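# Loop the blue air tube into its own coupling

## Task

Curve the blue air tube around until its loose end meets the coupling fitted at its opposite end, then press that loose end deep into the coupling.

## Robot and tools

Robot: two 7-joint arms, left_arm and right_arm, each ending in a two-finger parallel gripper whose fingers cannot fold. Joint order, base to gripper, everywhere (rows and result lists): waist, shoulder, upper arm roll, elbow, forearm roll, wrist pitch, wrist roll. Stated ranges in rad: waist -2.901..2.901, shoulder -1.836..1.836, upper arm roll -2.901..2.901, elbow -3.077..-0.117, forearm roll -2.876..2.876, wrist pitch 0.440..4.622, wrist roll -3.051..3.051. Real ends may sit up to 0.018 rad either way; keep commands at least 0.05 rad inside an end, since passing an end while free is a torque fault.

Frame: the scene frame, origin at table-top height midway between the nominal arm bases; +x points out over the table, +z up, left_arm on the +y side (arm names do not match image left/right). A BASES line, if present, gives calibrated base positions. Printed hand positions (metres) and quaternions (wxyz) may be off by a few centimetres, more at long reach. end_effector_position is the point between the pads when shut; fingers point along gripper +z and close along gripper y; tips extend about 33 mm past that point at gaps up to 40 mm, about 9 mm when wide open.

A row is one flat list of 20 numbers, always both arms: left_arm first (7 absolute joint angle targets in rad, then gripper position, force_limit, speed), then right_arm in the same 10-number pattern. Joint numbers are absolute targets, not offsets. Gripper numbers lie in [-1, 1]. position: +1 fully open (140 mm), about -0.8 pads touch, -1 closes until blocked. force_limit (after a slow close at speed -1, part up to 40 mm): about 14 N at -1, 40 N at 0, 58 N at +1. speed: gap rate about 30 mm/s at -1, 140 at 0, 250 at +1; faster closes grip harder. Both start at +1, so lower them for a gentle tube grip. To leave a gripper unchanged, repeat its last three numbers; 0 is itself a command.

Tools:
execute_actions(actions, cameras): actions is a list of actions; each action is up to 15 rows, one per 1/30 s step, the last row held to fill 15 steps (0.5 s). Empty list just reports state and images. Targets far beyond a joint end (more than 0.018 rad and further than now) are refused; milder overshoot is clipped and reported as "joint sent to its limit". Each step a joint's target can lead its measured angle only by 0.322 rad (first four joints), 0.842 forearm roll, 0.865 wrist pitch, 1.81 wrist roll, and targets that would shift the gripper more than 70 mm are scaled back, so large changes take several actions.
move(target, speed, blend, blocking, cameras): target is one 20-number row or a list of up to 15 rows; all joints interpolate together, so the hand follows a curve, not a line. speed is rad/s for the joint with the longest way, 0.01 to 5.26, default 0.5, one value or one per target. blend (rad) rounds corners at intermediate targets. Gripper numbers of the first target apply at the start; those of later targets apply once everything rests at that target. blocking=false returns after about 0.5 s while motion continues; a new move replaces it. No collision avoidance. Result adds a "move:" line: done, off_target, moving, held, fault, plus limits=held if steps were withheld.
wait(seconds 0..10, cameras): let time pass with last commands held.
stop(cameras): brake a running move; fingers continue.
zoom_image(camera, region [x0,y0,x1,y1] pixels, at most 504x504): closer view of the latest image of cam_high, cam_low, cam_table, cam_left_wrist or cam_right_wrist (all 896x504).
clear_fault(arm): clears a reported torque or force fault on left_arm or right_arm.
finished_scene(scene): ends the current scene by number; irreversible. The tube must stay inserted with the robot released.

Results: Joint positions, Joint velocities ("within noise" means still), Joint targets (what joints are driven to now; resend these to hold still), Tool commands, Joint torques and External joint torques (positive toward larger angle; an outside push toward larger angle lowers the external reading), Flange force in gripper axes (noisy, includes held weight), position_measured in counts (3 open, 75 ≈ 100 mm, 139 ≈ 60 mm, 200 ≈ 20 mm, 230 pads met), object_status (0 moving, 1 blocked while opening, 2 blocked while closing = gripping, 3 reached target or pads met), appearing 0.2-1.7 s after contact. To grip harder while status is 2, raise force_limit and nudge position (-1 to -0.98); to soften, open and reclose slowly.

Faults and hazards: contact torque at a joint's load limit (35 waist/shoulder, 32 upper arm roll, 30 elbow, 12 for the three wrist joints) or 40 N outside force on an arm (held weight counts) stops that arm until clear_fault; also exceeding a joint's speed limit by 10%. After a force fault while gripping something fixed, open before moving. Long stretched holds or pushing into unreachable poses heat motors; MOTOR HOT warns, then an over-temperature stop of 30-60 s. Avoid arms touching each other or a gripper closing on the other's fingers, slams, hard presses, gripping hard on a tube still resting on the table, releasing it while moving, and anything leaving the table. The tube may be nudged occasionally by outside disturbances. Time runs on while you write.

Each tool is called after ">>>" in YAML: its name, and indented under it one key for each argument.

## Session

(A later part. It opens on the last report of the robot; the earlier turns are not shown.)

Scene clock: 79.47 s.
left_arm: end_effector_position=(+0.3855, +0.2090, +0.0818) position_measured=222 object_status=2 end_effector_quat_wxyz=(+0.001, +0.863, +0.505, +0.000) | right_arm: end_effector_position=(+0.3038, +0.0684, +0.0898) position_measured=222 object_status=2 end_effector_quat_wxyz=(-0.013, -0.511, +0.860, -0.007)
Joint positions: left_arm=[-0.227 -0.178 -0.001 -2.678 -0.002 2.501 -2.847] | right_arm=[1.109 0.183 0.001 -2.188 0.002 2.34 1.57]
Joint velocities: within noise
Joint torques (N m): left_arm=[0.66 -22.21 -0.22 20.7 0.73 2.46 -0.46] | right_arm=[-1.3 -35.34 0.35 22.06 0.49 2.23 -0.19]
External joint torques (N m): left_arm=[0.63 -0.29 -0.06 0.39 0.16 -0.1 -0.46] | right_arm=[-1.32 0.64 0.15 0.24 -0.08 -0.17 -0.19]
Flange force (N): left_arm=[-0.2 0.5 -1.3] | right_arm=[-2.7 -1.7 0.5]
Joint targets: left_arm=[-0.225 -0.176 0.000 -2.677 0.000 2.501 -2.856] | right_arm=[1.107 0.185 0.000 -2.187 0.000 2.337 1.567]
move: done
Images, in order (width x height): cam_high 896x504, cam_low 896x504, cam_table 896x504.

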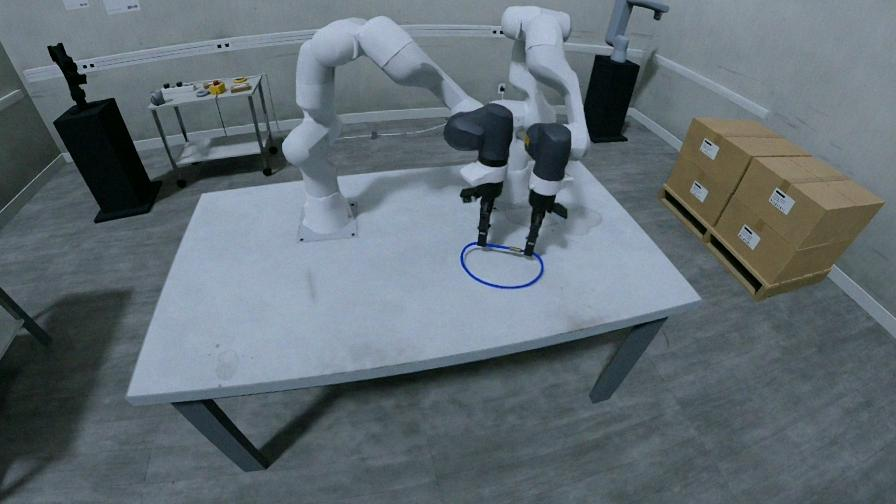

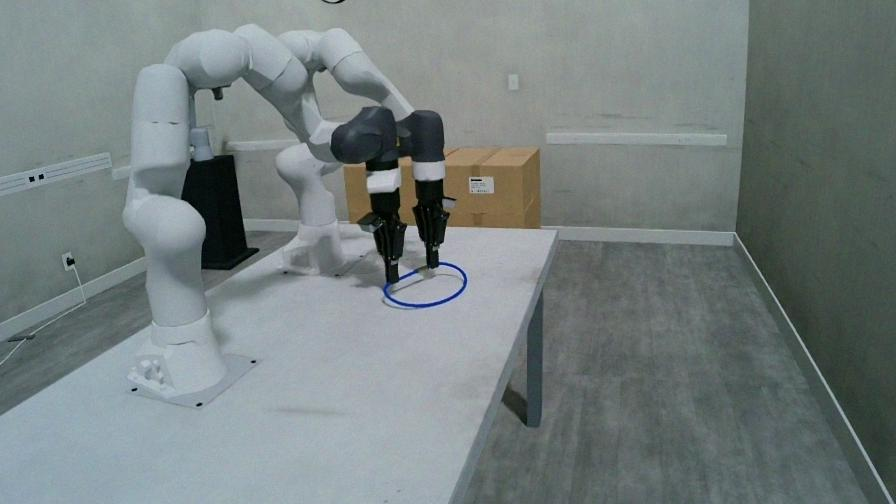

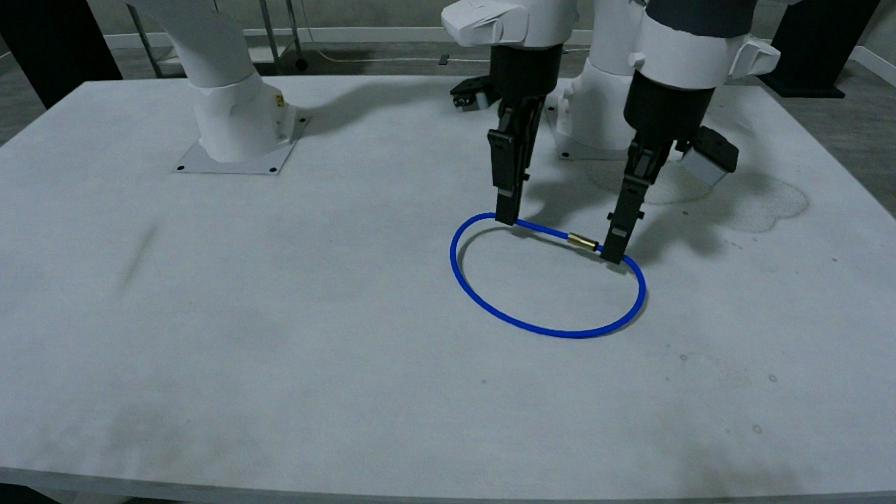

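>>> move:
  target: [-0.2251,-0.1763,0,-2.6772,0,2.5009,-2.856,-0.98,0.5,-1,1.1051,0.2159,0,-2.1423,0,2.3234,1.566,-0.98,0.5,-1]
  speed: 0.03
  cameras: ["cam_high","cam_low","cam_table","cam_left_wrist"]

>>> zoom_image:
  camera: "cam_low"
  region: [375, 255, 445, 300]

>>> zoom_image:
  camera: "cam_table"
  region: [480, 195, 640, 285]

Scene clock: 81.53 s.
left_arm: end_effector_position=(+0.3867, +0.2109, +0.0823) position_measured=222 object_status=2 end_effector_quat_wxyz=(+0.001, +0.862, +0.507, +0.001) | right_arm: end_effector_position=(+0.3073, +0.0729, +0.0860) position_measured=222 object_status=2 end_effector_quat_wxyz=(-0.021, -0.510, +0.860, -0.012)
Joint positions: left_arm=[-0.224 -0.178 0.001 -2.677 0 2.502 -2.847] | right_arm=[1.108 0.216 0.001 -2.148 0.002 2.316 1.569]
Joint velocities: left_arm=[within noise] | right_arm=[0 0.001 -0.001 0.003 0.001 -0.004 -0.002]
Joint torques (N m): left_arm=[-1.17 -22.28 -1.38 20.07 0.14 2.28 -0.44] | right_arm=[-1.21 -37.48 0.46 25.01 0.49 4 -0.14]
External joint torques (N m): left_arm=[-1.22 -0.35 -1.25 -0.26 -0.44 -0.29 -0.44] | right_arm=[-1.2 -0.28 0.27 3.1 -0.08 1.65 -0.15]
Flange force (N): left_arm=[-4.5 -0.5 -1.6] | right_arm=[-9.0 -1.4 1.0]
Joint targets: left_arm=[-0.225 -0.176 0.000 -2.677 0.000 2.501 -2.856] | right_arm=[1.105 0.216 0.000 -2.142 0.000 2.323 1.566]
move: done
Images, in order (width x height): cam_high 896x504, cam_low 896x504, cam_table 896x504, cam_left_wrist 896x504.

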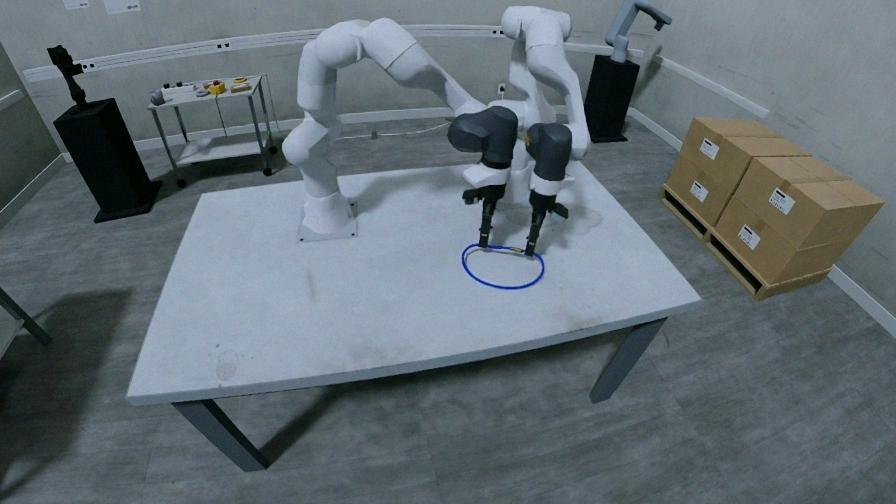

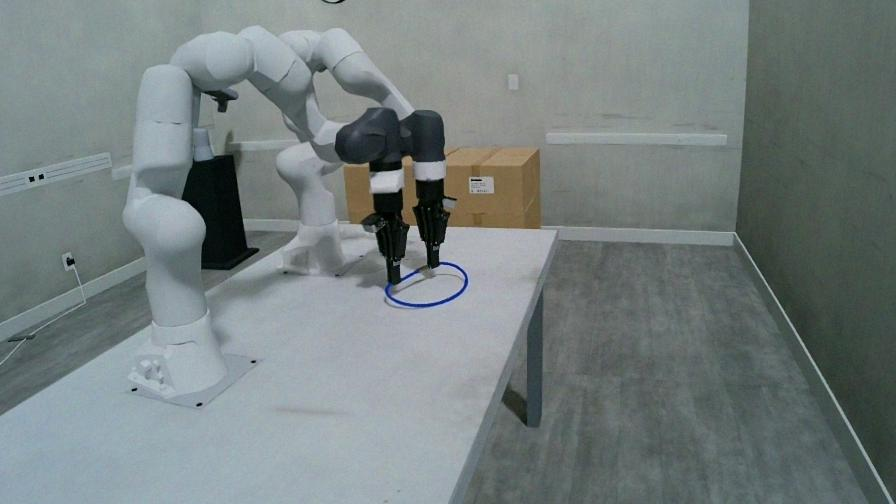

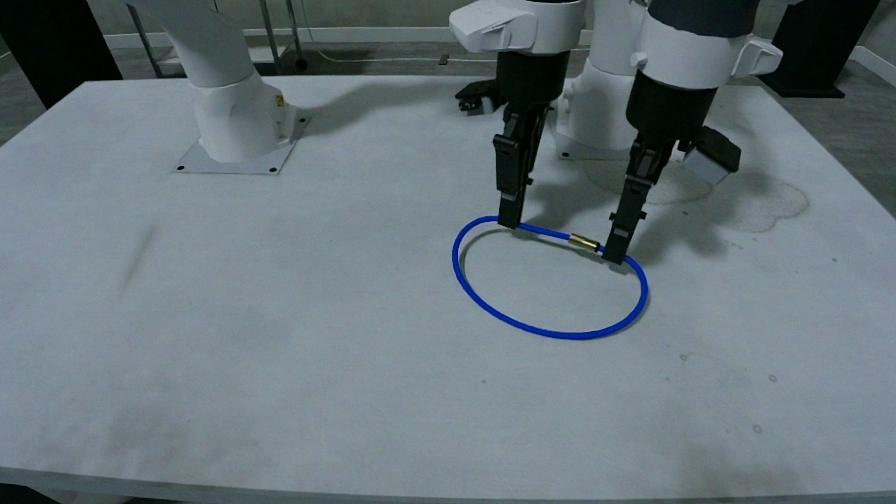

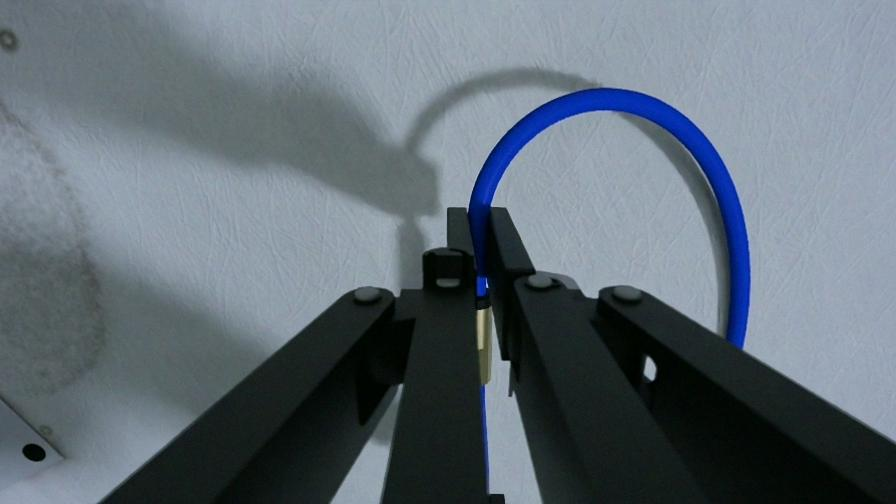

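Scaled by 7.200 from the camera's 896x504 image, which has a finer 1280x720 frame.

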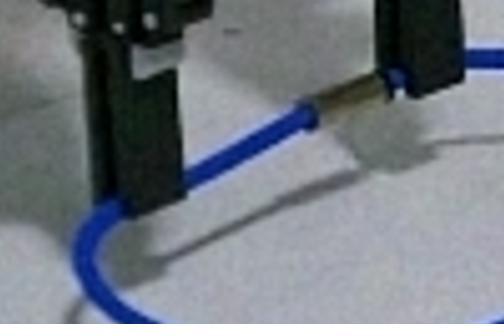

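Scaled by 3.150 from the camera's 896x504 image, which has a finer 1280x720 frame.

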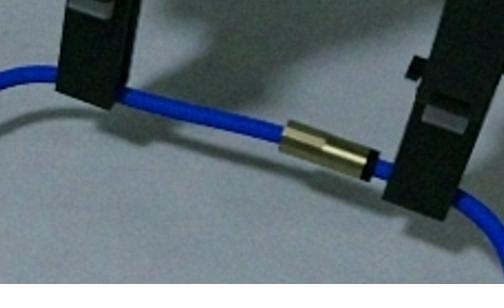

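>>> move:
  target: [-0.2251,-0.1763,0,-2.6772,0,2.5009,-2.856,-0.98,0.5,-1,1.1051,0.2073,0,-2.1487,0,2.341,1.566,-0.98,0.5,-1]
  speed: 0.02
  cameras: ["cam_high","cam_low","cam_table","cam_left_wrist"]

>>> zoom_image:
  camera: "cam_low"
  region: [375, 255, 445, 300]

>>> zoom_image:
  camera: "cam_table"
  region: [480, 195, 640, 285]

>>> zoom_image:
  camera: "cam_high"
  region: [465, 225, 545, 270]

Scene clock: 84.10 s.
left_arm: end_effector_position=(+0.3874, +0.2116, +0.0825) position_measured=222 object_status=2 end_effector_quat_wxyz=(+0.001, +0.862, +0.507, +0.002) | right_arm: end_effector_position=(+0.3077, +0.0734, +0.0868) position_measured=222 object_status=2 end_effector_quat_wxyz=(-0.018, -0.511, +0.860, -0.010)
Joint positions: left_arm=[-0.222 -0.178 0.001 -2.676 0.001 2.503 -2.847] | right_arm=[1.107 0.211 0.001 -2.154 0.002 2.324 1.568]
Joint velocities: left_arm=[within noise] | right_arm=[-0.001 -0.001 0 0 -0.001 0.004 0]
Joint torques (N m): left_arm=[-1.83 -22.26 -1.98 19.9 -0.12 2.18 -0.43] | right_arm=[-1.1 -39.43 0.56 24.05 0.49 5.18 -0.16]
External joint torques (N m): left_arm=[-1.77 -0.25 -1.73 -0.5 -0.7 -0.41 -0.43] | right_arm=[-1.16 -2.51 0.3 2.16 -0.09 2.81 -0.16]
Flange force (N): left_arm=[-6.0 -0.5 -1.6] | right_arm=[1.6 -1.4 1.0]
Joint targets: left_arm=[-0.225 -0.176 0.000 -2.677 0.000 2.501 -2.856] | right_arm=[1.105 0.207 0.000 -2.149 0.000 2.341 1.566]
move: off_target (right_arm); right_arm: the wrist pitch is farthest, 0.017 rad from its target
Images, in order (width x height): cam_high 896x504, cam_low 896x504, cam_table 896x504, cam_left_wrist 896x504.

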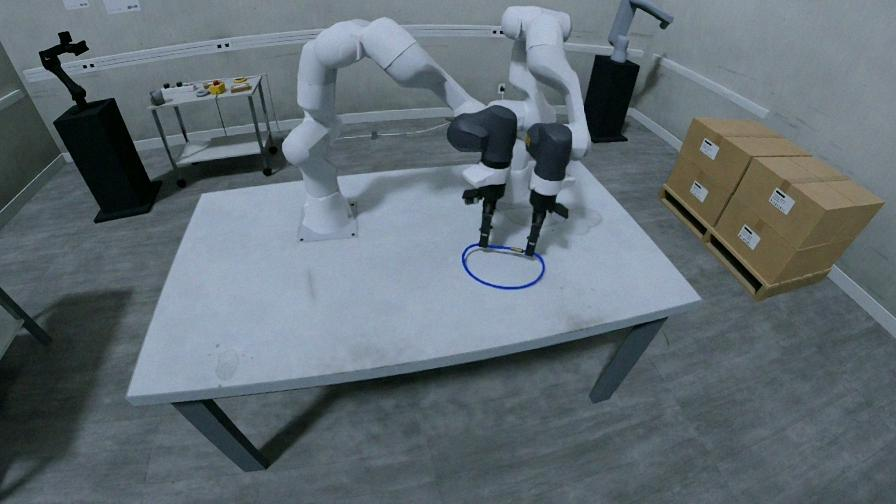

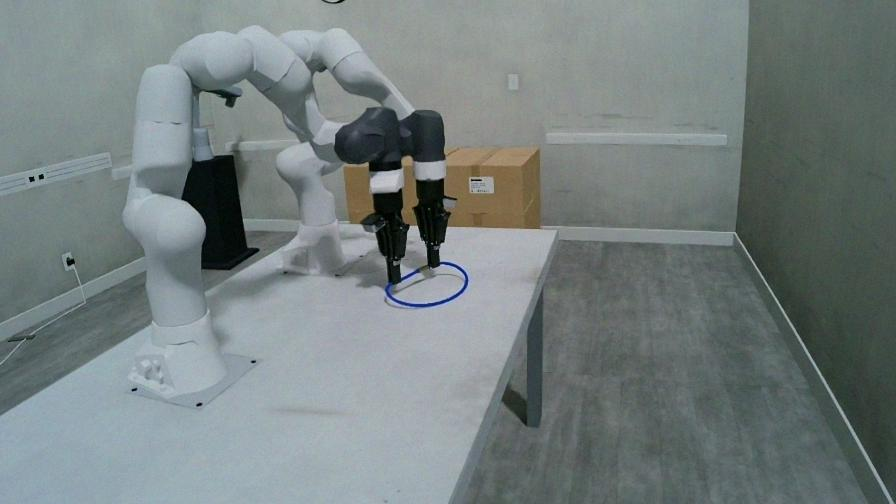

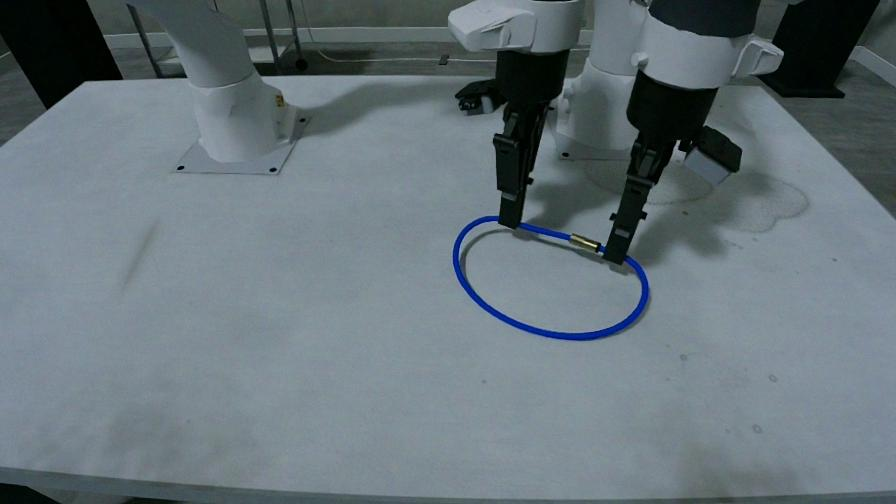

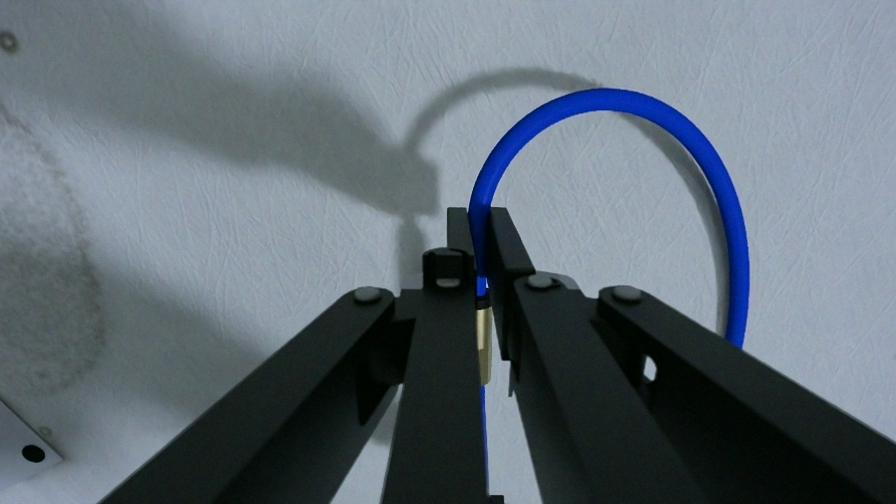

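Scaled by 7.200 from the camera's 896x504 image, which has a finer 1280x720 frame.

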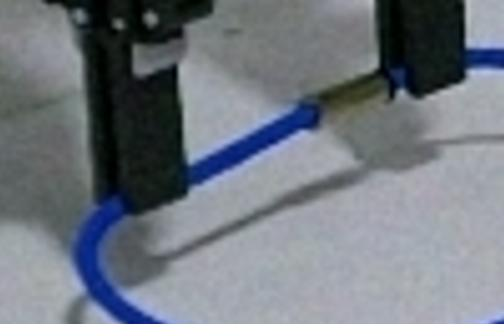

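Scaled by 3.150 from the camera's 896x504 image, which has a finer 1280x720 frame.

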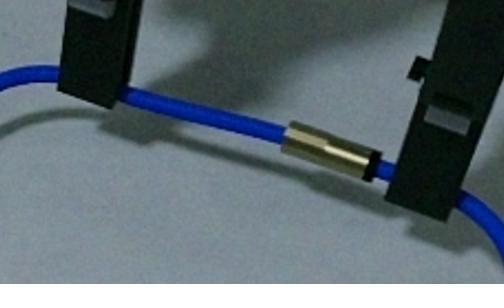

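Scaled by 6.300 from the camera's 896x504 image, which has a finer 1280x720 frame.

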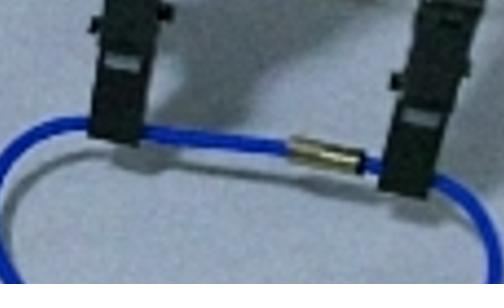

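>>> move:
  target: [-0.2251,-0.1763,0,-2.6772,0,2.5009,-2.856,-0.98,0.5,-1,1.1081,0.2041,0,-2.1382,0,2.3393,1.569,-0.98,0.5,-1]
  speed: 0.02
  cameras: ["cam_high","cam_low","cam_table","cam_left_wrist"]

>>> zoom_image:
  camera: "cam_low"
  region: [375, 255, 445, 300]

>>> zoom_image:
  camera: "cam_table"
  region: [480, 195, 640, 285]

>>> zoom_image:
  camera: "cam_high"
  region: [465, 225, 545, 270]

>>> zoom_image:
  camera: "cam_left_wrist"
  region: [420, 280, 580, 504]

Scene clock: 86.00 s.
left_arm: end_effector_position=(+0.3887, +0.2130, +0.0830) position_measured=222 object_status=2 end_effector_quat_wxyz=(+0.002, +0.861, +0.508, +0.003) | right_arm: end_effector_position=(+0.3086, +0.0750, +0.0894) position_measured=222 object_status=2 end_effector_quat_wxyz=(-0.017, -0.511, +0.860, -0.009)
Joint positions: left_arm=[-0.22 -0.178 0.003 -2.675 0.003 2.504 -2.847] | right_arm=[1.107 0.21 0.001 -2.148 0.002 2.32 1.568]
Joint velocities: left_arm=[within noise] | right_arm=[-0.001 -0.001 0.001 0.002 0.002 -0.003 0]
Joint torques (N m): left_arm=[-2.94 -22.07 -2.97 19.32 -0.5 1.93 -0.47] | right_arm=[-0.15 -40.5 0.74 27.63 0.5 5.86 -0.02]
External joint torques (N m): left_arm=[-2.8 -0.24 -2.63 -1.01 -1.08 -0.65 -0.48] | right_arm=[-0.23 -3.59 0.47 5.7 -0.09 3.49 -0.02]
Flange force (N): left_arm=[-8.9 -1.1 -2.0] | right_arm=[-7.9 0.0 -1.8]
Joint targets: left_arm=[-0.225 -0.176 0.000 -2.677 0.000 2.501 -2.856] | right_arm=[1.108 0.204 0.000 -2.138 0.000 2.339 1.569]
move: off_target (right_arm); right_arm: the wrist pitch is farthest, 0.019 rad from its target
Images, in order (width x height): cam_high 896x504, cam_low 896x504, cam_table 896x504, cam_left_wrist 896x504.

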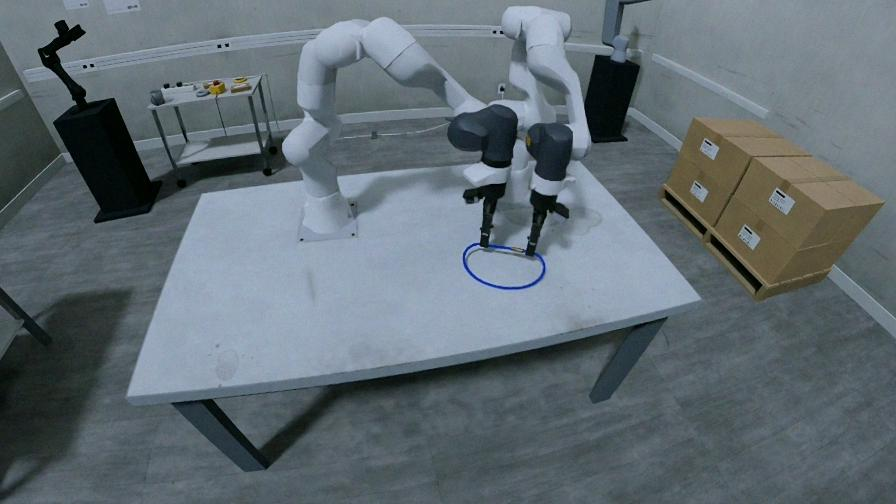

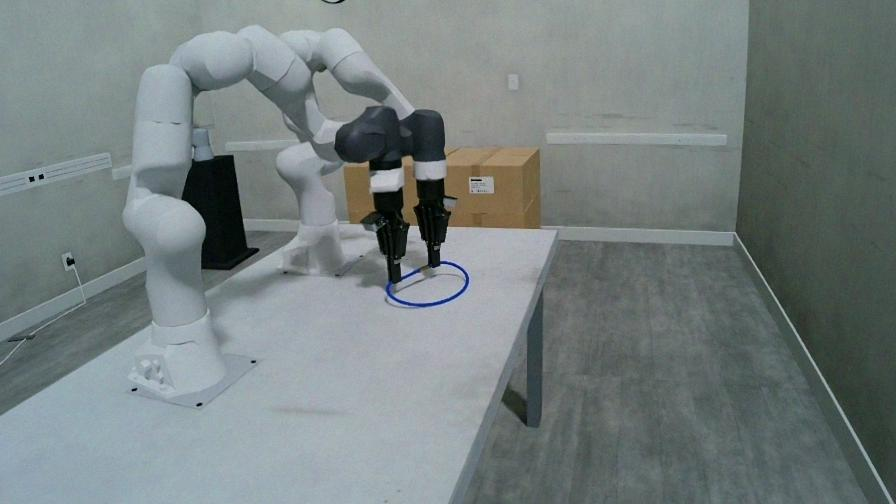

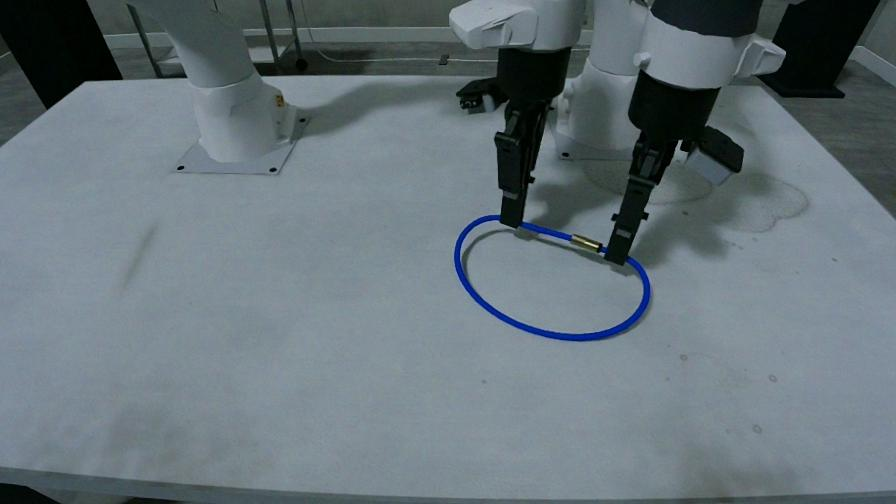

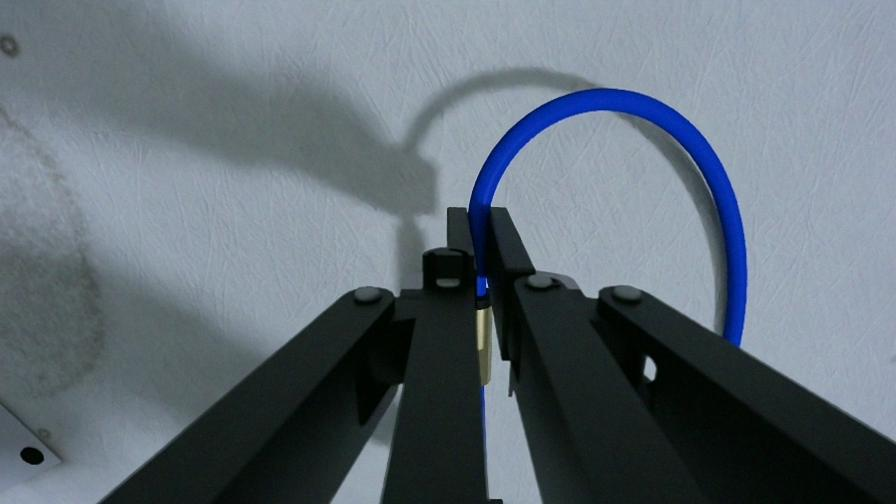

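Scaled by 7.200 from the camera's 896x504 image, which has a finer 1280x720 frame.

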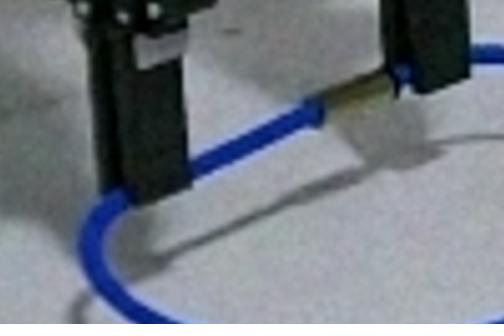

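Scaled by 3.150 from the camera's 896x504 image, which has a finer 1280x720 frame.

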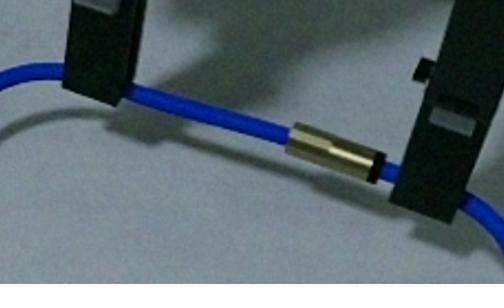

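Scaled by 6.300 from the camera's 896x504 image, which has a finer 1280x720 frame.

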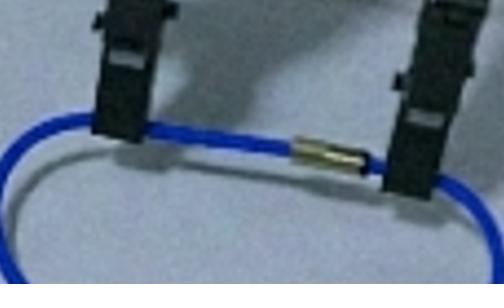

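Scaled by 2.250 from the camera's 896x504 image, which has a finer 1280x720 frame.

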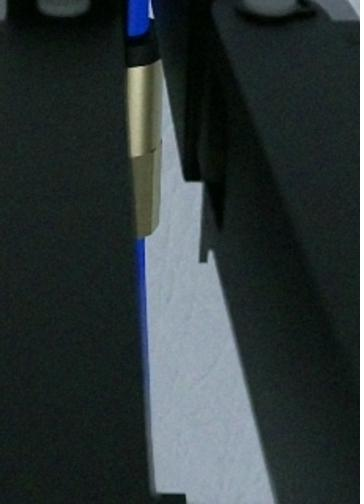

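>>> move:
  target: [-0.2251,-0.1763,0,-2.6772,0,2.5009,-2.856,-0.98,0.5,-1,1.1076,0.211,0,-2.1221,0,2.3401,1.5685,-0.98,0.5,-1]
  speed: 0.02
  cameras: ["cam_high","cam_low","cam_table","cam_left_wrist"]

>>> zoom_image:
  camera: "cam_low"
  region: [375, 255, 445, 300]

>>> zoom_image:
  camera: "cam_table"
  region: [480, 195, 640, 285]

>>> zoom_image:
  camera: "cam_high"
  region: [465, 225, 545, 270]

Scene clock: 88.10 s.
left_arm: end_effector_position=(+0.3902, +0.2147, +0.0835) position_measured=222 object_status=2 end_effector_quat_wxyz=(+0.002, +0.861, +0.509, +0.004) | right_arm: end_effector_position=(+0.3098, +0.0773, +0.0905) position_measured=222 object_status=2 end_effector_quat_wxyz=(-0.017, -0.511, +0.860, -0.010)
Joint positions: left_arm=[-0.218 -0.178 0.005 -2.674 0.005 2.506 -2.847] | right_arm=[1.107 0.216 0.001 -2.136 0.002 2.312 1.568]
Joint velocities: within noise
Joint torques (N m): left_arm=[-4.23 -21.77 -4.2 18.84 -0.99 1.68 -0.41] | right_arm=[-0.21 -40.55 0.87 29.46 0.5 7.25 -0.03]
External joint torques (N m): left_arm=[-4.26 0.03 -4.02 -1.43 -1.56 -0.88 -0.41] | right_arm=[-0.29 -3.37 0.58 7.52 -0.08 4.9 -0.03]
Flange force (N): left_arm=[-12.4 -0.5 -1.8] | right_arm=[-13.8 0.0 0.4]
Joint targets: left_arm=[-0.225 -0.176 0.000 -2.677 0.000 2.501 -2.856] | right_arm=[1.108 0.211 0.000 -2.122 0.000 2.340 1.569]
move: off_target (right_arm); right_arm: the wrist pitch is farthest, 0.028 rad from its target
Images, in order (width x height): cam_high 896x504, cam_low 896x504, cam_table 896x504, cam_left_wrist 896x504.

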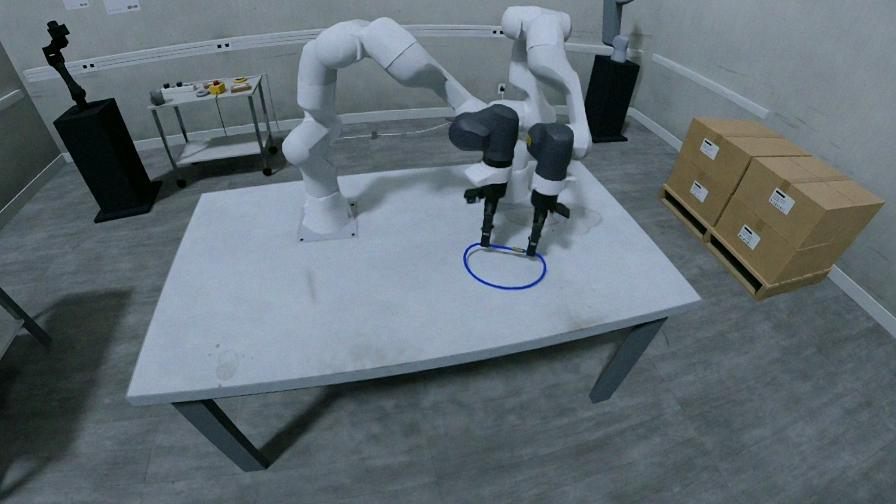

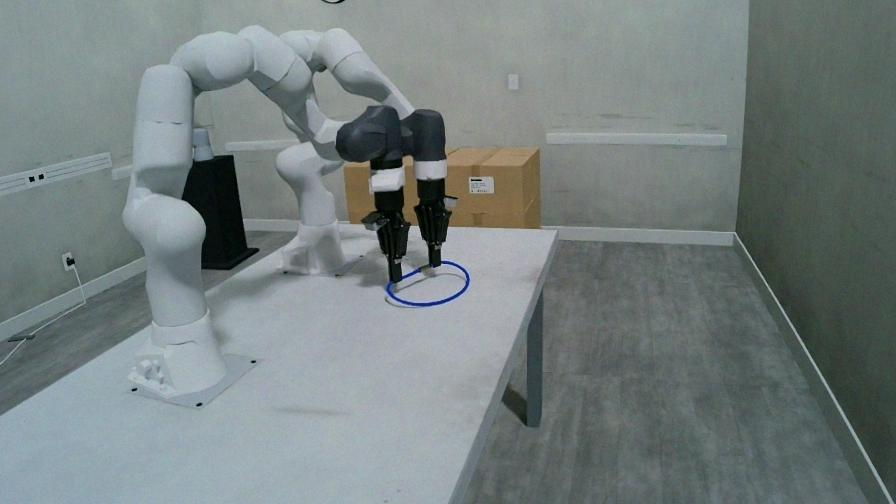

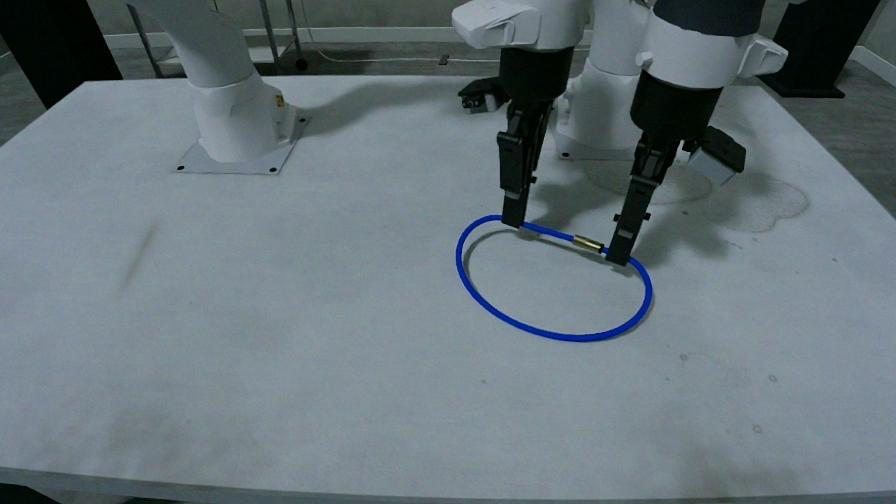

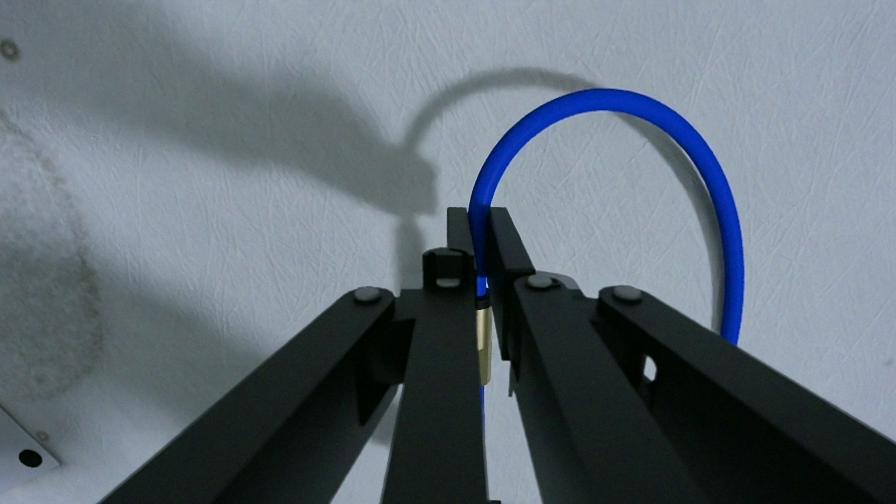

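Scaled by 7.200 from the camera's 896x504 image, which has a finer 1280x720 frame.

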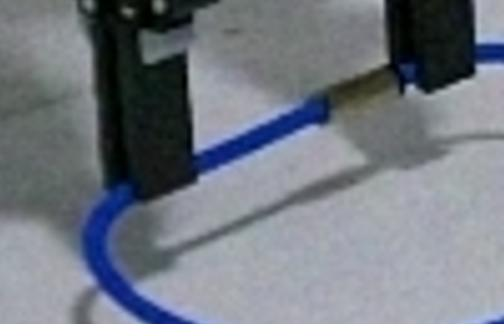

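Scaled by 3.150 from the camera's 896x504 image, which has a finer 1280x720 frame.

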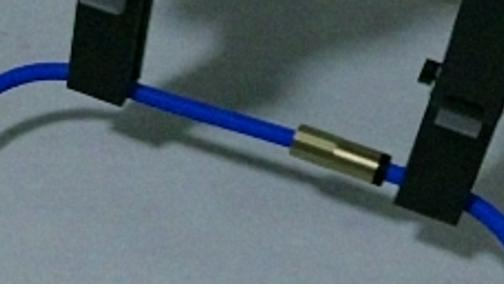

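Scaled by 6.300 from the camera's 896x504 image, which has a finer 1280x720 frame.

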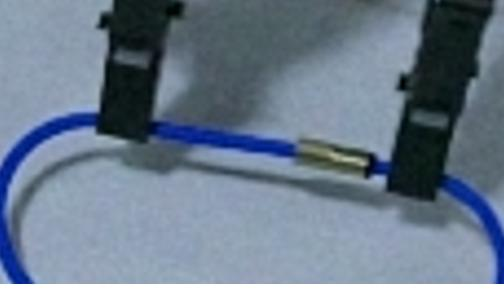

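>>> move:
  target: [-0.2251,-0.1763,0,-2.6772,0,2.5009,-2.856,-0.98,0.5,-1,1.107,0.218,0,-2.1062,0,2.341,1.568,-0.98,0.5,-1]
  speed: 0.02
  cameras: ["cam_table"]

>>> zoom_image:
  camera: "cam_table"
  region: [480, 195, 640, 285]

Scene clock: 89.60 s.
left_arm: end_effector_position=(+0.3916, +0.2162, +0.0841) position_measured=222 object_status=2 end_effector_quat_wxyz=(+0.003, +0.860, +0.510, +0.005) | right_arm: end_effector_position=(+0.3110, +0.0794, +0.0902) position_measured=222 object_status=2 end_effector_quat_wxyz=(-0.019, -0.511, +0.860, -0.010)
Joint positions: left_arm=[-0.216 -0.178 0.007 -2.673 0.007 2.508 -2.847] | right_arm=[1.107 0.224 0.001 -2.124 0.002 2.305 1.568]
Joint velocities: within noise
Joint torques (N m): left_arm=[-5.45 -21.79 -5.26 18.15 -1.44 1.3 -0.43] | right_arm=[-0.08 -41.68 0.93 31.55 0.53 8.48 -0.06]
External joint torques (N m): left_arm=[-5.38 0.35 -4.97 -2.37 -2.02 -1.32 -0.43] | right_arm=[-0.06 -4.06 0.74 9.46 -0.06 6.11 -0.06]
Flange force (N): left_arm=[-15.6 -1.4 -1.9] | right_arm=[-18.0 0.3 0.5]
Joint targets: left_arm=[-0.225 -0.176 0.000 -2.677 0.000 2.501 -2.856] | right_arm=[1.107 0.218 0.000 -2.106 0.000 2.341 1.568]
move: off_target (right_arm); right_arm: the wrist pitch is farthest, 0.036 rad from its target
Images, in order (width x height): cam_table 896x504.

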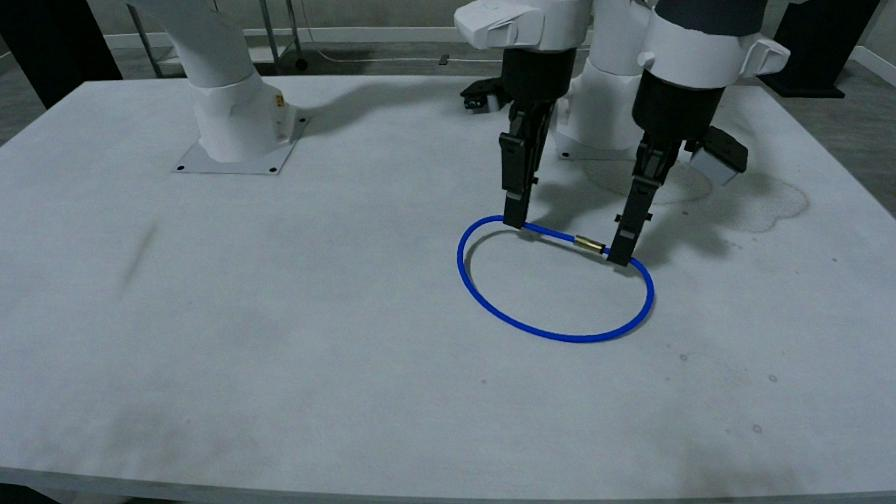

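Scaled by 3.150 from the camera's 896x504 image, which has a finer 1280x720 frame.

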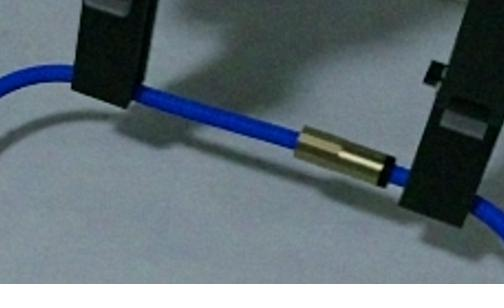

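>>> move:
  target:
    - [-0.2251,-0.1763,0,-2.6772,0,2.5009,-2.856,-0.98,0.5,-1,1.107,0.1936,0,-2.1749,0,2.3385,1.568,-0.98,0.5,-1]
    - [-0.2251,-0.0852,0,-2.6937,0,2.6085,-2.856,-0.98,0.5,-1,1.107,0.255,0,-2.191,0,2.416,1.568,-0.98,0.5,-1]
  speed: 0.06

>>> zoom_image:
  camera: "cam_table"
  region: [480, 195, 640, 285]

Scene clock: 94.03 s.
left_arm: end_effector_position=(+0.3870, +0.2108, +0.0488) position_measured=222 object_status=2 end_effector_quat_wxyz=(+0.000, +0.863, +0.506, +0.001) | right_arm: end_effector_position=(+0.3065, +0.0710, +0.0560) position_measured=222 object_status=2 end_effector_quat_wxyz=(-0.014, -0.511, +0.860, -0.007)
Joint positions: left_arm=[-0.224 -0.087 0.001 -2.692 0.003 2.607 -2.848] | right_arm=[1.107 0.253 0.001 -2.19 0.002 2.413 1.568]
Joint velocities: left_arm=[0 -0.001 0.001 0 0.001 0.003 -0.002] | right_arm=[within noise]
Joint torques (N m): left_arm=[-0.22 -23.47 -0.42 18.07 0.25 2.55 -0.41] | right_arm=[-0.8 -36.89 0.25 20.62 0.48 3.06 -0.09]
External joint torques (N m): left_arm=[-0.22 0.13 -0.33 -0.67 -0.24 -0.01 -0.41] | right_arm=[-0.82 0.64 -0.01 -0.41 -0.05 0.65 -0.09]
Flange force (N): left_arm=[-2.1 -1.2 0.5] | right_arm=[0.7 -1.2 2.9]
Joint targets: left_arm=[-0.225 -0.085 0.000 -2.694 0.000 2.608 -2.856] | right_arm=[1.107 0.255 0.000 -2.191 0.000 2.416 1.568]
move: done

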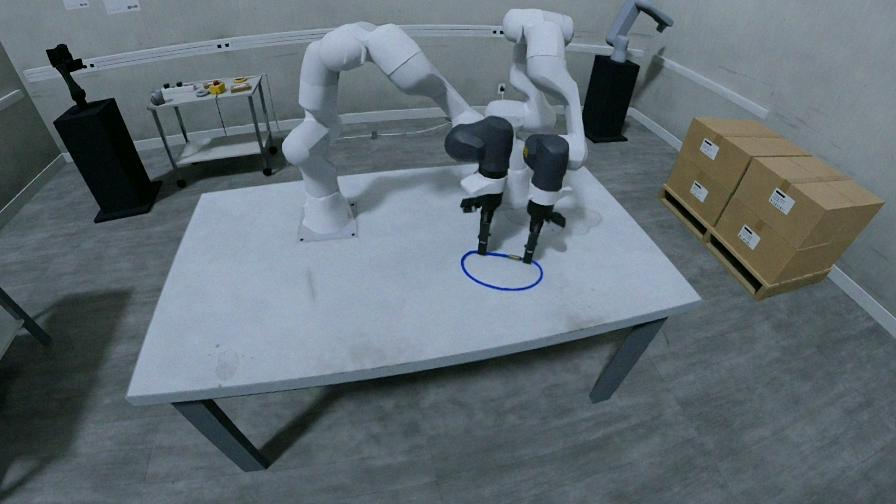

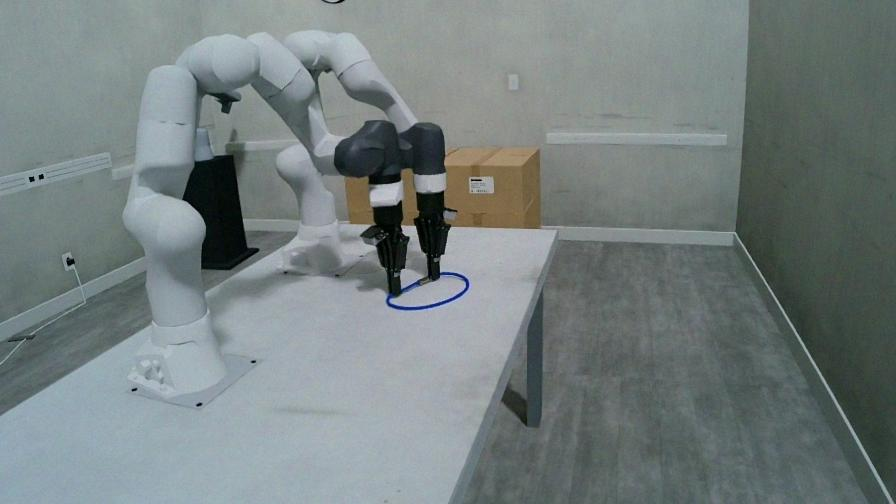

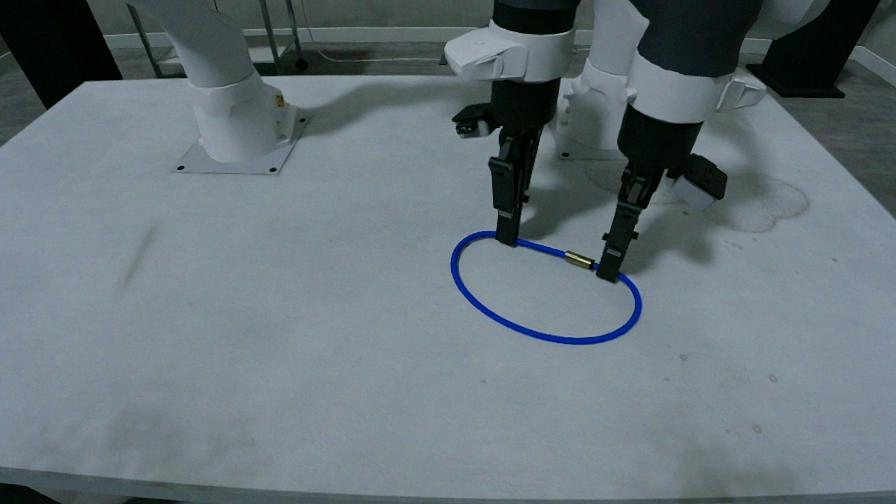

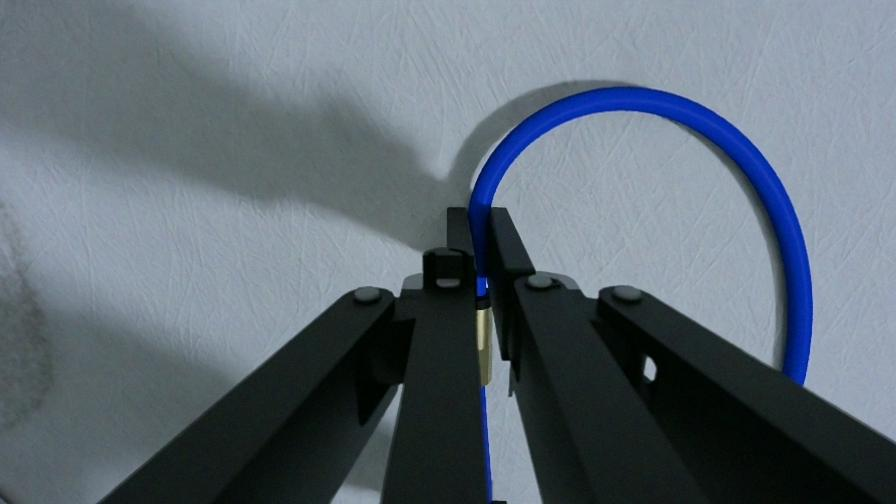

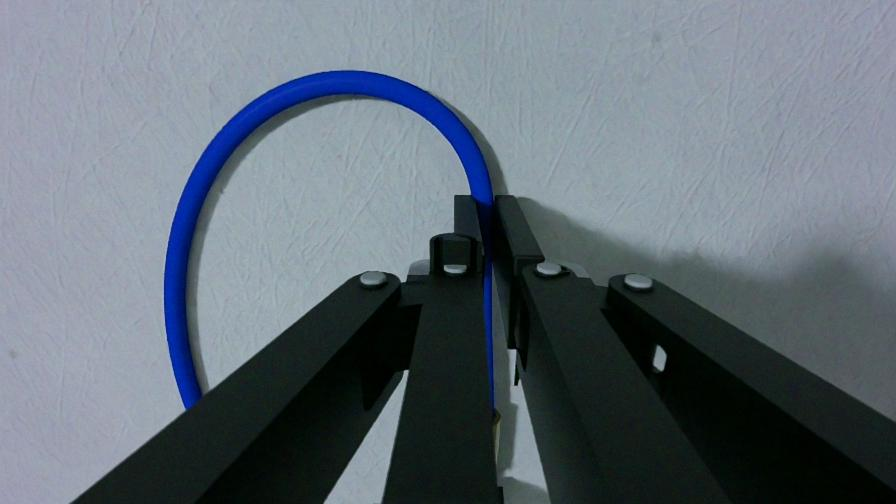

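Scaled by 3.150 from the camera's 896x504 image, which has a finer 1280x720 frame.

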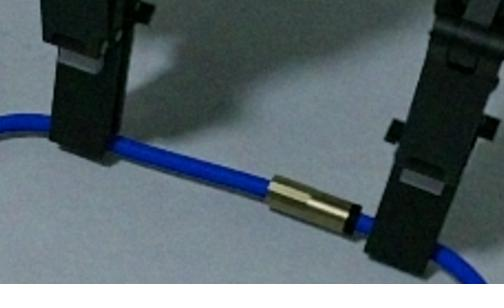

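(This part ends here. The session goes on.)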